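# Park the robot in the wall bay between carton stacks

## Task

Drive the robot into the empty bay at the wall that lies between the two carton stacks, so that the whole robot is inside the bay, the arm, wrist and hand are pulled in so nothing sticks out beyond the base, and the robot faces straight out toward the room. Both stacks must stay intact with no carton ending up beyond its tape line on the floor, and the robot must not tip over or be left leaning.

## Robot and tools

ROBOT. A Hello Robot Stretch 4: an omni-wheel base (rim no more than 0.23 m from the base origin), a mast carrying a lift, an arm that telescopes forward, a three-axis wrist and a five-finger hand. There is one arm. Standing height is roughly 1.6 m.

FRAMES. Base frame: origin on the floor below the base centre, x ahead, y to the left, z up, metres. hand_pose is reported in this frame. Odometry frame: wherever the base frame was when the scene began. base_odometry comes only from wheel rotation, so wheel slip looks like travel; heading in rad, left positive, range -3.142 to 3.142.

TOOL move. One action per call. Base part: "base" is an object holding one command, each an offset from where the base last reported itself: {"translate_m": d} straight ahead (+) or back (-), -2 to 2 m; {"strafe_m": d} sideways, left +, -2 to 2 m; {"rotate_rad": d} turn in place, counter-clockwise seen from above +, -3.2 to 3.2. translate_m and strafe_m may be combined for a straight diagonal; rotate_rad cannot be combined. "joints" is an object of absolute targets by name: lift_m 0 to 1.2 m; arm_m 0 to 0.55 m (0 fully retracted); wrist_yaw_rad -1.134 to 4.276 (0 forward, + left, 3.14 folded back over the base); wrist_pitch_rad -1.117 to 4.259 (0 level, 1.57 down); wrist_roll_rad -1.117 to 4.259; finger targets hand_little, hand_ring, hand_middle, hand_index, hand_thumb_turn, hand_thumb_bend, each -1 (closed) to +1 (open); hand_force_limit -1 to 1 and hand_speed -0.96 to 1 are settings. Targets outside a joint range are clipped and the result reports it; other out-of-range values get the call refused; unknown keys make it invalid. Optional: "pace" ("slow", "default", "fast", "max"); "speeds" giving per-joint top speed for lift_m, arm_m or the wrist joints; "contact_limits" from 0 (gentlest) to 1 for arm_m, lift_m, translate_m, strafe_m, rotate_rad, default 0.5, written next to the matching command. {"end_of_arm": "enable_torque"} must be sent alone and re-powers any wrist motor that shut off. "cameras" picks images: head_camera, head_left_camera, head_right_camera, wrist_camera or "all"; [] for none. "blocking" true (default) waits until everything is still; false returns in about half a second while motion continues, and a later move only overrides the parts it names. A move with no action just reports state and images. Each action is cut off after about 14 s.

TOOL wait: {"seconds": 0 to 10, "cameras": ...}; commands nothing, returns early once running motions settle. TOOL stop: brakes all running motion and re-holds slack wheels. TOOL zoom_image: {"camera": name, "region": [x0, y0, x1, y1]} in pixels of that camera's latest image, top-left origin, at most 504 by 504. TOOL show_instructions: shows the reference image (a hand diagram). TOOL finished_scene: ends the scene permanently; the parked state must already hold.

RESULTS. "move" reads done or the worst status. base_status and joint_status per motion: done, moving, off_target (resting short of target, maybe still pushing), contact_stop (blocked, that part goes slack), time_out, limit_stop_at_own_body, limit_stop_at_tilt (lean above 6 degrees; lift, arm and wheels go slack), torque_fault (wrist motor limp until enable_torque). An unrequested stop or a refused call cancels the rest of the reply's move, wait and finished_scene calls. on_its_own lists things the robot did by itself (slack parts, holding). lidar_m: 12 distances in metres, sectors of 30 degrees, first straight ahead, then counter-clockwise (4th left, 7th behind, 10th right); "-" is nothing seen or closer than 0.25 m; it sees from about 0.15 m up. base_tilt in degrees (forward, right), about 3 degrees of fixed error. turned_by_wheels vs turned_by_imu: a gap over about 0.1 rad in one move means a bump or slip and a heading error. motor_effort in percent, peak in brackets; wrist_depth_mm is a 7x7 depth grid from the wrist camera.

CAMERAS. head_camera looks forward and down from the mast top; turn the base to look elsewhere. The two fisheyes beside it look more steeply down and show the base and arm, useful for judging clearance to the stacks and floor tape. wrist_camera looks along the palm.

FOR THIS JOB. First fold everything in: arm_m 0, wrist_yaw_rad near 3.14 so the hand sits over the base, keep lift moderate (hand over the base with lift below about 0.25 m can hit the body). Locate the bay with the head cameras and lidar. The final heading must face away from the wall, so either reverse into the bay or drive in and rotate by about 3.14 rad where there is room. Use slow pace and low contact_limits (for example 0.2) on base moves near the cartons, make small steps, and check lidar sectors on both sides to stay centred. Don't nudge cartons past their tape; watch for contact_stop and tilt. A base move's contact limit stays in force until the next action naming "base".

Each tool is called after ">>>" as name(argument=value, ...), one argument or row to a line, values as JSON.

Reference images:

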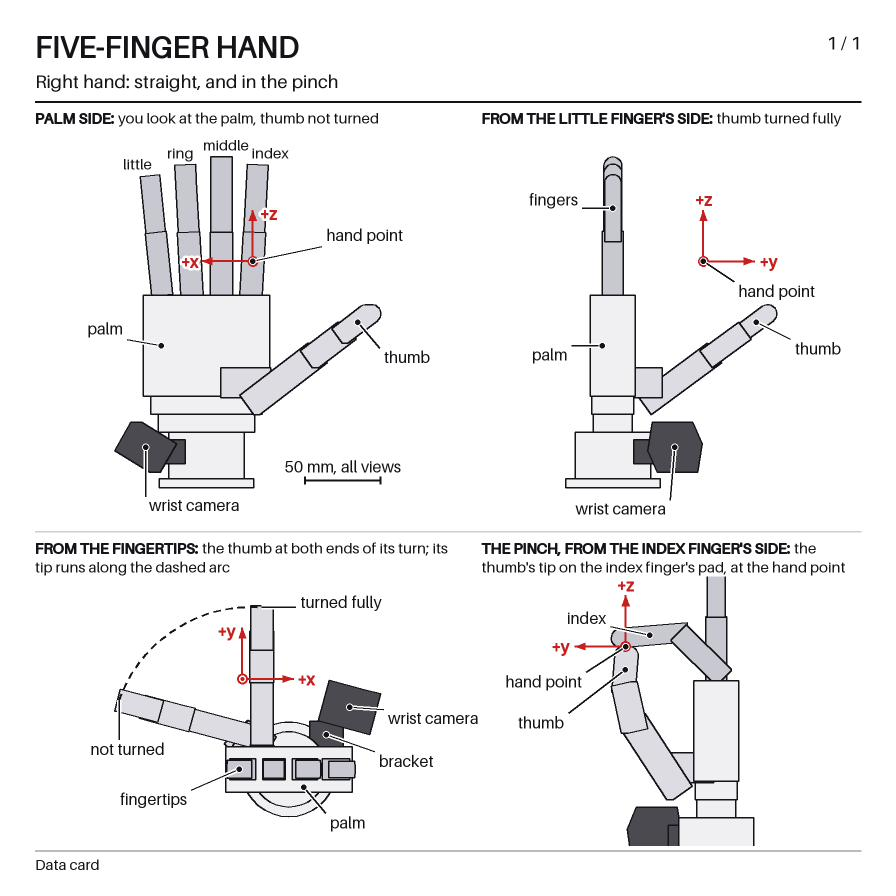

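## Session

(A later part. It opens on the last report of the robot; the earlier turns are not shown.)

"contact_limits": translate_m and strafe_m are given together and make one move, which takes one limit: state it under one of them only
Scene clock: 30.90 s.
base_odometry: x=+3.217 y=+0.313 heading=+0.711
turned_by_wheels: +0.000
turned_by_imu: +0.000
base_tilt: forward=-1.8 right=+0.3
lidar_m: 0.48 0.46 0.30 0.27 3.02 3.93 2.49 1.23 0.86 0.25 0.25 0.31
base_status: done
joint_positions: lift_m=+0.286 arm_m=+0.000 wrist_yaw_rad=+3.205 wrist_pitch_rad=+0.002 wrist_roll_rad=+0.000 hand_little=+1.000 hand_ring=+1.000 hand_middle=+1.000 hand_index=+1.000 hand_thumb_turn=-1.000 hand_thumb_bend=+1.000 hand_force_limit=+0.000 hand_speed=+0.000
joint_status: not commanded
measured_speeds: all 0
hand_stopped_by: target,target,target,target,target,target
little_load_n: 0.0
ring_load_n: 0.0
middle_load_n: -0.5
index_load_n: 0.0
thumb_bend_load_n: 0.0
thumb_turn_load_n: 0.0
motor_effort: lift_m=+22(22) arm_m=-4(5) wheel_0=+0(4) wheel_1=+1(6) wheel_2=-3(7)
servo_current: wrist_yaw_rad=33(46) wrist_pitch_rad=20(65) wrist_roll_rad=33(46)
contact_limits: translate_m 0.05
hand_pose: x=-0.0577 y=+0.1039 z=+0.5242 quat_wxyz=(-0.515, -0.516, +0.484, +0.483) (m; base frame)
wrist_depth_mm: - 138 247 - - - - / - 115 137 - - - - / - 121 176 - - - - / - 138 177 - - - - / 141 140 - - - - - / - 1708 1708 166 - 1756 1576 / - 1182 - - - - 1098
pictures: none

>>> move(
  base={"translate_m": 0.18, "strafe_m": 0.018},
  pace="slow",
  contact_limits={"translate_m": 0.05},
  cameras=["head_camera", "head_left_camera", "head_right_camera"],
)

>>> zoom_image(
  camera="head_left_camera",
  region=[140, 400, 320, 580],
)

>>> zoom_image(
  camera="head_right_camera",
  region=[100, 400, 280, 580],
)

Scene clock: 34.10 s.
move: done
base_odometry: x=+3.341 y=+0.444 heading=+0.711
turned_by_wheels: +0.000
turned_by_imu: +0.000
base_tilt: forward=-1.8 right=+0.4
lidar_m: 0.30 0.33 0.29 0.27 0.30 3.96 2.67 1.21 0.25 0.25 0.25 0.32
base_status: done
joint_positions: lift_m=+0.286 arm_m=+0.000 wrist_yaw_rad=+3.205 wrist_pitch_rad=+0.002 wrist_roll_rad=+0.000 hand_little=+1.000 hand_ring=+1.000 hand_middle=+1.000 hand_index=+1.000 hand_thumb_turn=-1.000 hand_thumb_bend=+1.000 hand_force_limit=+0.000 hand_speed=+0.000
joint_status: not commanded
measured_speeds: all 0
hand_stopped_by: target,target,target,target,target,target
little_load_n: 0.0
ring_load_n: 0.0
middle_load_n: 0.0
index_load_n: 0.0
thumb_bend_load_n: 0.0
thumb_turn_load_n: 0.0
motor_effort: lift_m=+22(22) arm_m=-4(5) wheel_0=+2(4) wheel_1=+1(6) wheel_2=-2(6)
servo_current: wrist_yaw_rad=39(46) wrist_pitch_rad=52(65) wrist_roll_rad=33(46)
contact_limits: translate_m 0.05
hand_pose: x=-0.0577 y=+0.1039 z=+0.5242 quat_wxyz=(-0.515, -0.516, +0.484, +0.483) (m; base frame)
wrist_depth_mm: - 138 248 - - - - / - 115 137 - - - - / - 121 176 - - - - / - 138 177 - - - - / 141 140 - - - - - / - 1576 1708 166 - 1756 1576 / - 1205 - - - - 343
pictures: head_camera, head_left_camera, head_right_camera
Images, in order (width x height): head_camera 420x560, head_left_camera 420x672, head_right_camera 420x672.

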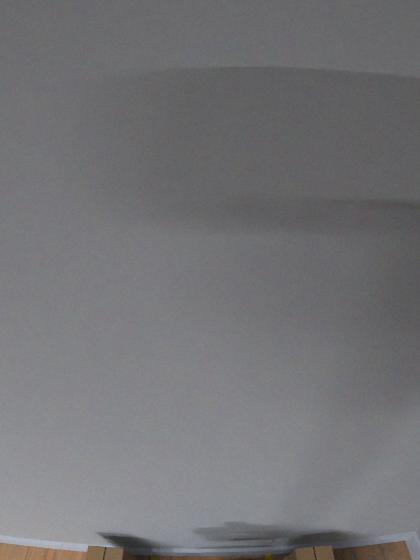

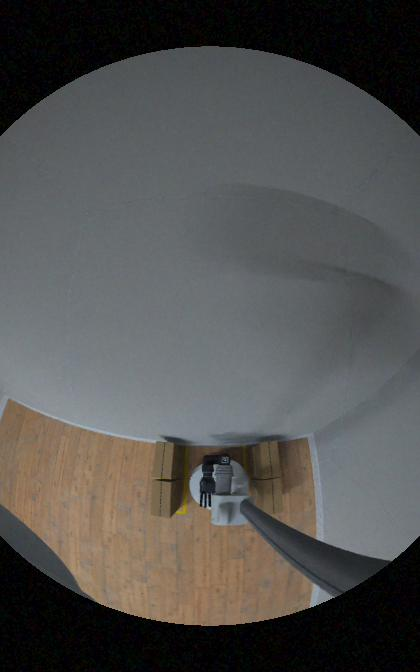

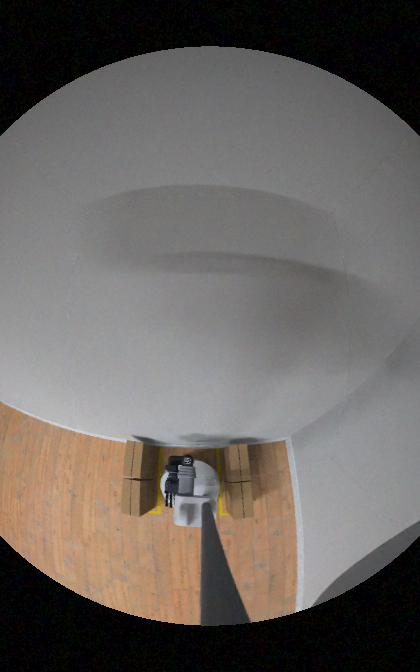

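Scaled by 2.800 from the camera's 420x672 image, which has a finer 600x960 frame.

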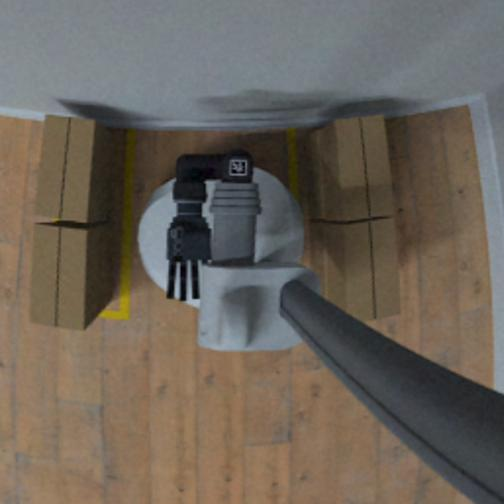

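Scaled by 2.800 from the camera's 420x672 image, which has a finer 600x960 frame.

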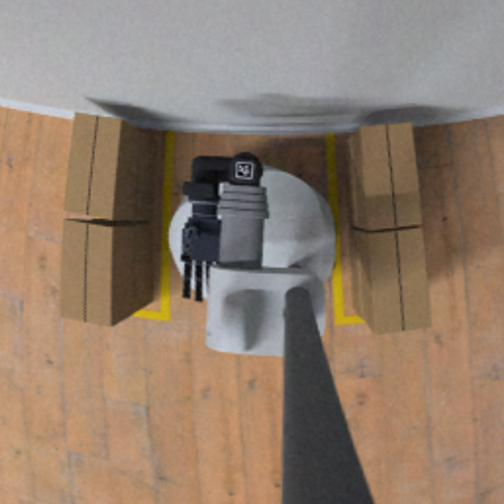

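>>> move(
  base={"translate_m": 0.025, "strafe_m": 0.008},
  pace="slow",
  contact_limits={"translate_m": 0.05},
)

>>> move(
  base={"rotate_rad": 3.14},
  pace="slow",
  contact_limits={"rotate_rad": 0.1},
  cameras=["all"],
)

>>> zoom_image(
  camera="head_left_camera",
  region=[110, 370, 340, 620],
)

>>> zoom_image(
  camera="head_right_camera",
  region=[70, 370, 300, 620],
)

Scene clock: 35.77 s.
move: done
base_odometry: x=+3.355 y=+0.466 heading=+0.711
turned_by_wheels: +0.000
turned_by_imu: +0.000
base_tilt: forward=-1.7 right=+0.3
lidar_m: 0.27 0.29 0.29 0.27 0.27 3.96 2.70 1.24 0.27 0.25 0.26 0.31
base_status: done
joint_positions: lift_m=+0.286 arm_m=+0.000 wrist_yaw_rad=+3.205 wrist_pitch_rad=+0.002 wrist_roll_rad=+0.000 hand_little=+1.000 hand_ring=+1.000 hand_middle=+1.000 hand_index=+1.000 hand_thumb_turn=-1.000 hand_thumb_bend=+1.000 hand_force_limit=+0.000 hand_speed=+0.000
joint_status: not commanded
measured_speeds: all 0
hand_stopped_by: target,target,target,target,target,target
little_load_n: 0.0
ring_load_n: 0.0
middle_load_n: 0.0
index_load_n: 0.0
thumb_bend_load_n: 0.0
thumb_turn_load_n: 0.0
motor_effort: lift_m=+22(22) arm_m=-4(5) wheel_0=+0(3) wheel_1=+1(4) wheel_2=-1(6)
servo_current: wrist_yaw_rad=33(46) wrist_pitch_rad=39(59) wrist_roll_rad=33(46)
contact_limits: translate_m 0.05
hand_pose: x=-0.0577 y=+0.1039 z=+0.5242 quat_wxyz=(-0.515, -0.516, +0.484, +0.483) (m; base frame)
wrist_depth_mm: - 137 247 - - - - / - 115 137 - - - - / - 121 175 - - - - / - 138 177 - - - - / 142 141 - - - - - / - 1618 1661 166 - 1756 1537 / - 1229 - - - - 340
pictures: none

Scene clock: 40.20 s.
move: done
base_odometry: x=+3.355 y=+0.466 heading=-2.433
turned_by_wheels: +3.140
turned_by_imu: +3.095
base_tilt: forward=-1.7 right=+0.3
lidar_m: 2.87 1.28 0.25 0.25 0.25 0.29 0.25 0.29 0.29 0.25 0.27 0.38
base_status: done
joint_positions: lift_m=+0.286 arm_m=+0.000 wrist_yaw_rad=+3.205 wrist_pitch_rad=+0.002 wrist_roll_rad=+0.000 hand_little=+1.000 hand_ring=+1.000 hand_middle=+1.000 hand_index=+1.000 hand_thumb_turn=-1.000 hand_thumb_bend=+1.000 hand_force_limit=+0.000 hand_speed=+0.000
joint_status: not commanded
measured_speeds: all 0
hand_stopped_by: target,target,target,target,target,target
little_load_n: 0.0
ring_load_n: 0.0
middle_load_n: 0.0
index_load_n: 0.0
thumb_bend_load_n: 0.0
thumb_turn_load_n: 0.0
motor_effort: lift_m=+22(22) arm_m=-4(5) wheel_0=-1(5) wheel_1=+0(6) wheel_2=+0(6)
servo_current: wrist_yaw_rad=39(46) wrist_pitch_rad=33(65) wrist_roll_rad=33(46)
contact_limits: rotate_rad 0.1
hand_pose: x=-0.0577 y=+0.1039 z=+0.5242 quat_wxyz=(-0.515, -0.516, +0.484, +0.483) (m; base frame)
wrist_depth_mm: - 138 418 415 421 424 430 / - 115 137 418 424 424 427 / - 121 176 421 - 427 430 / - 138 183 418 - 424 427 / 141 415 415 421 - 427 427 / - 415 418 166 - 427 430 / - 415 - - - - 342
pictures: head_camera, head_left_camera, head_right_camera, wrist_camera
Images, in order (width x height): head_camera 420x560, head_left_camera 420x672, head_right_camera 420x672, wrist_camera 616x392.

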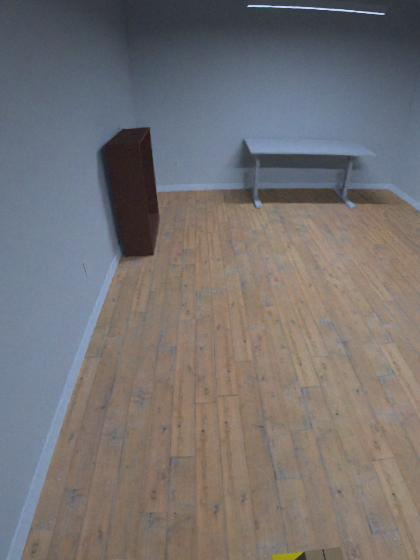

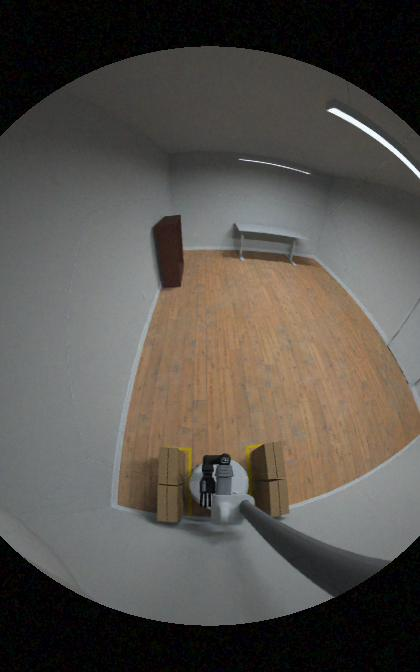

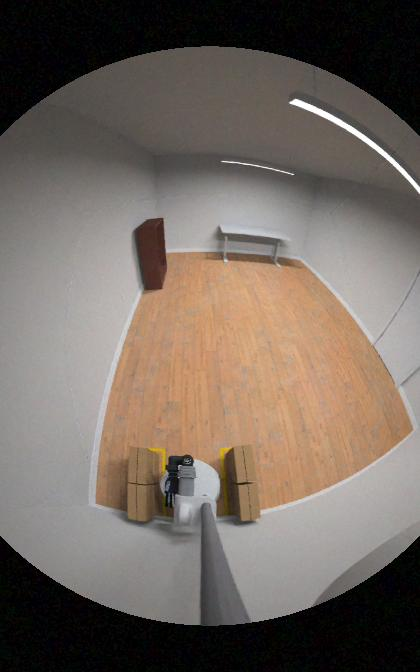

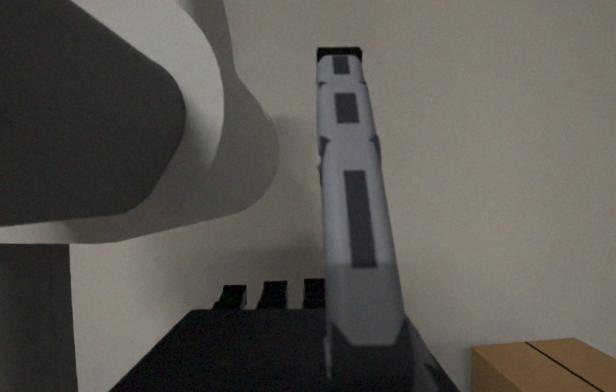

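Scaled by 2.016 from the camera's 420x672 image, which has a finer 600x960 frame.

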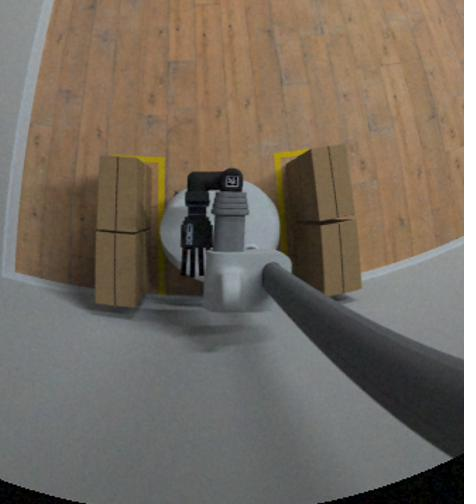

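Scaled by 2.016 from the camera's 420x672 image, which has a finer 600x960 frame.

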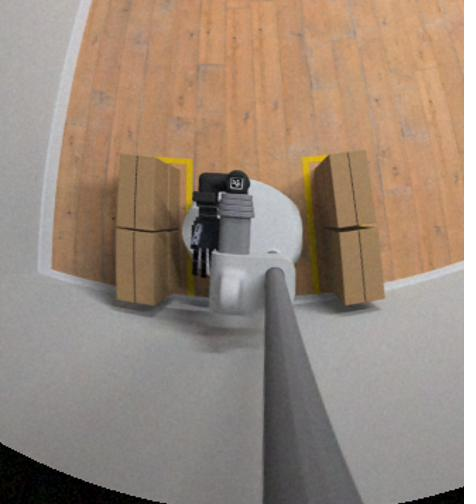

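>>> move(
  base={"rotate_rad": 0.044},
  pace="slow",
  contact_limits={"rotate_rad": 0.1},
)

>>> move(
  base={"translate_m": 0.01, "strafe_m": -0.012},
  pace="slow",
  contact_limits={"strafe_m": 0.05},
  cameras=["all"],
)

>>> zoom_image(
  camera="head_left_camera",
  region=[140, 420, 310, 540],
)

>>> zoom_image(
  camera="head_right_camera",
  region=[100, 420, 270, 540],
)

>>> zoom_image(
  camera="head_camera",
  region=[0, 60, 420, 560],
)

Scene clock: 41.43 s.
move: done
base_odometry: x=+3.355 y=+0.466 heading=-2.389
turned_by_wheels: +0.044
turned_by_imu: +0.043
base_tilt: forward=-1.7 right=+0.3
lidar_m: 2.69 1.21 0.26 0.25 0.25 0.30 0.27 0.29 0.30 0.28 0.27 3.87
base_status: done
joint_positions: lift_m=+0.286 arm_m=+0.000 wrist_yaw_rad=+3.205 wrist_pitch_rad=+0.002 wrist_roll_rad=+0.000 hand_little=+1.000 hand_ring=+1.000 hand_middle=+1.000 hand_index=+1.000 hand_thumb_turn=-1.000 hand_thumb_bend=+1.000 hand_force_limit=+0.000 hand_speed=+0.000
joint_status: not commanded
measured_speeds: all 0
hand_stopped_by: target,target,target,target,target,target
little_load_n: -0.5
ring_load_n: 0.0
middle_load_n: -0.5
index_load_n: 0.0
thumb_bend_load_n: 0.0
thumb_turn_load_n: 0.0
motor_effort: lift_m=+22(22) arm_m=-5(5) wheel_0=-2(4) wheel_1=-1(3) wheel_2=-2(3)
servo_current: wrist_yaw_rad=33(39) wrist_pitch_rad=59(65) wrist_roll_rad=33(39)
contact_limits: rotate_rad 0.1
hand_pose: x=-0.0577 y=+0.1039 z=+0.5242 quat_wxyz=(-0.515, -0.516, +0.484, +0.483) (m; base frame)
wrist_depth_mm: - 138 418 413 413 410 410 / - 115 137 415 413 410 410 / - 121 175 418 - 410 410 / - 138 183 415 - 413 413 / 142 415 418 415 - 413 413 / - 421 418 166 - 413 413 / - 421 - - - - 340
pictures: none

Scene clock: 42.50 s.
move: done
base_odometry: x=+3.339 y=+0.468 heading=-2.389
turned_by_wheels: +0.000
turned_by_imu: +0.000
base_tilt: forward=-1.8 right=+0.3
lidar_m: 2.68 1.24 0.28 0.26 0.28 0.31 0.28 0.30 0.28 0.25 0.25 3.85
base_status: done
joint_positions: lift_m=+0.286 arm_m=+0.000 wrist_yaw_rad=+3.205 wrist_pitch_rad=+0.002 wrist_roll_rad=+0.000 hand_little=+1.000 hand_ring=+1.000 hand_middle=+1.000 hand_index=+1.000 hand_thumb_turn=-1.000 hand_thumb_bend=+1.000 hand_force_limit=+0.000 hand_speed=+0.000
joint_status: not commanded
measured_speeds: all 0
hand_stopped_by: target,target,target,target,target,target
little_load_n: 0.0
ring_load_n: 0.0
middle_load_n: 0.0
index_load_n: 0.0
thumb_bend_load_n: -0.5
thumb_turn_load_n: 0.0
motor_effort: lift_m=+22(22) arm_m=-4(5) wheel_0=+1(4) wheel_1=+0(4) wheel_2=-2(6)
servo_current: wrist_yaw_rad=33(46) wrist_pitch_rad=39(59) wrist_roll_rad=39(46)
contact_limits: strafe_m 0.05
hand_pose: x=-0.0577 y=+0.1039 z=+0.5242 quat_wxyz=(-0.515, -0.516, +0.484, +0.483) (m; base frame)
wrist_depth_mm: - 138 421 424 421 421 418 / - 115 137 424 424 418 421 / - 121 175 424 - 424 418 / - 138 183 424 - 421 421 / 142 430 427 424 - 421 421 / - 433 427 166 - 421 424 / - 430 - - - - 342
pictures: head_camera, head_left_camera, head_right_camera, wrist_camera
Images, in order (width x height): head_camera 420x560, head_left_camera 420x672, head_right_camera 420x672, wrist_camera 616x392.

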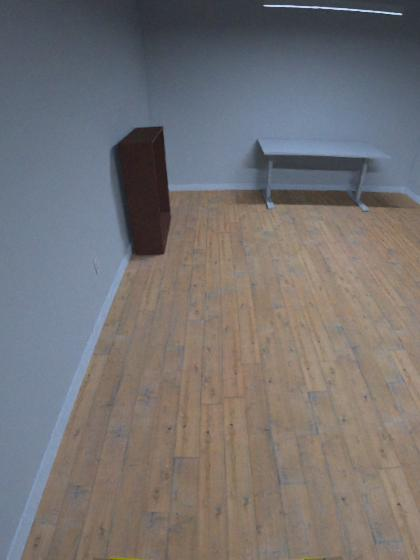

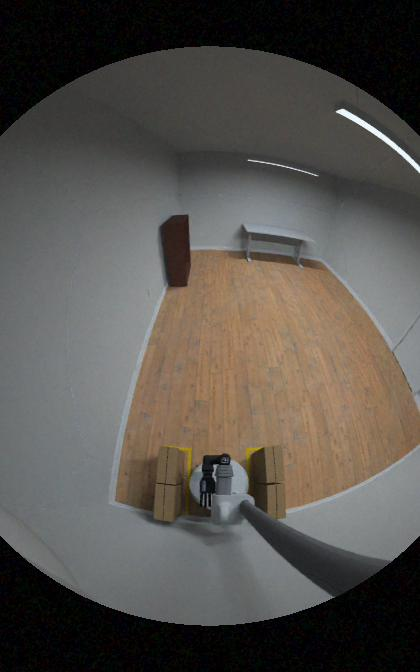

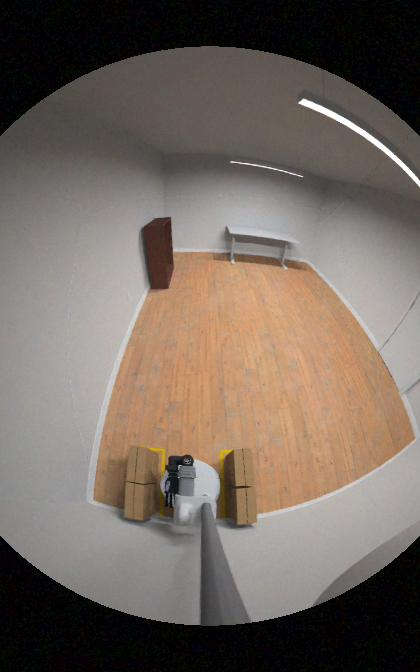

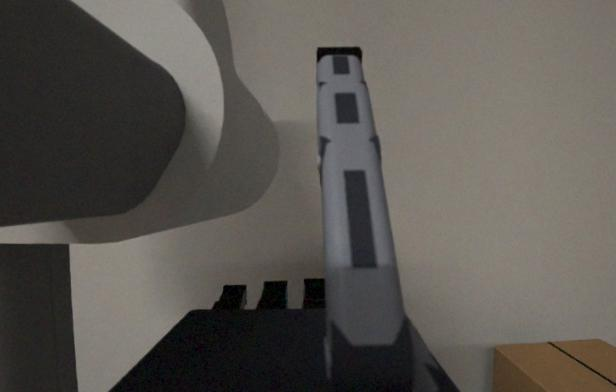

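Scaled by 2.965 from the camera's 420x672 image, which has a finer 600x960 frame.

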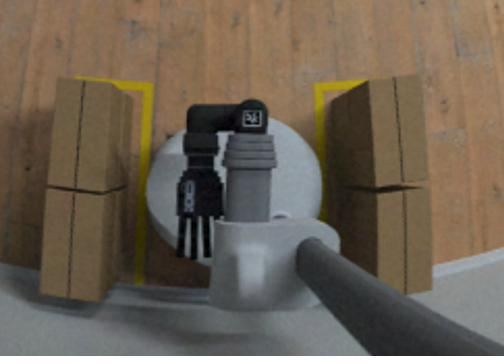

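Scaled by 2.965 from the camera's 420x672 image, which has a finer 600x960 frame.

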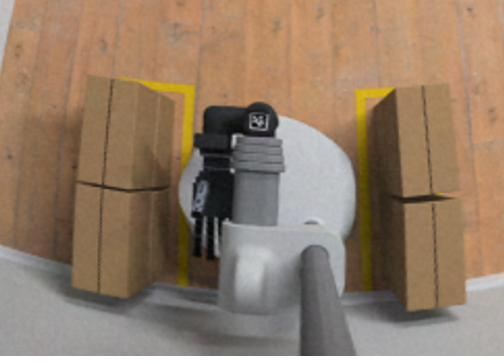

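Scaled by 1.008 from the camera's 420x560 image, which has a finer 600x800 frame.

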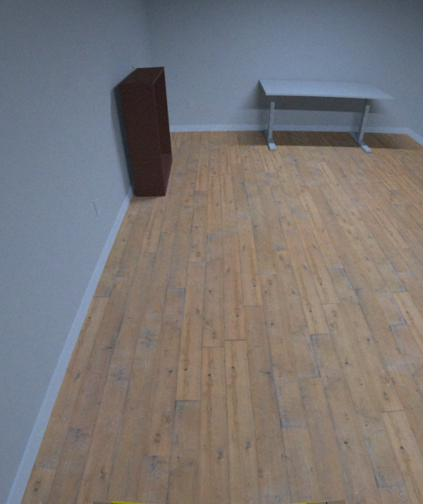

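>>> finished_scene(
)

The scene is finished: the task was done.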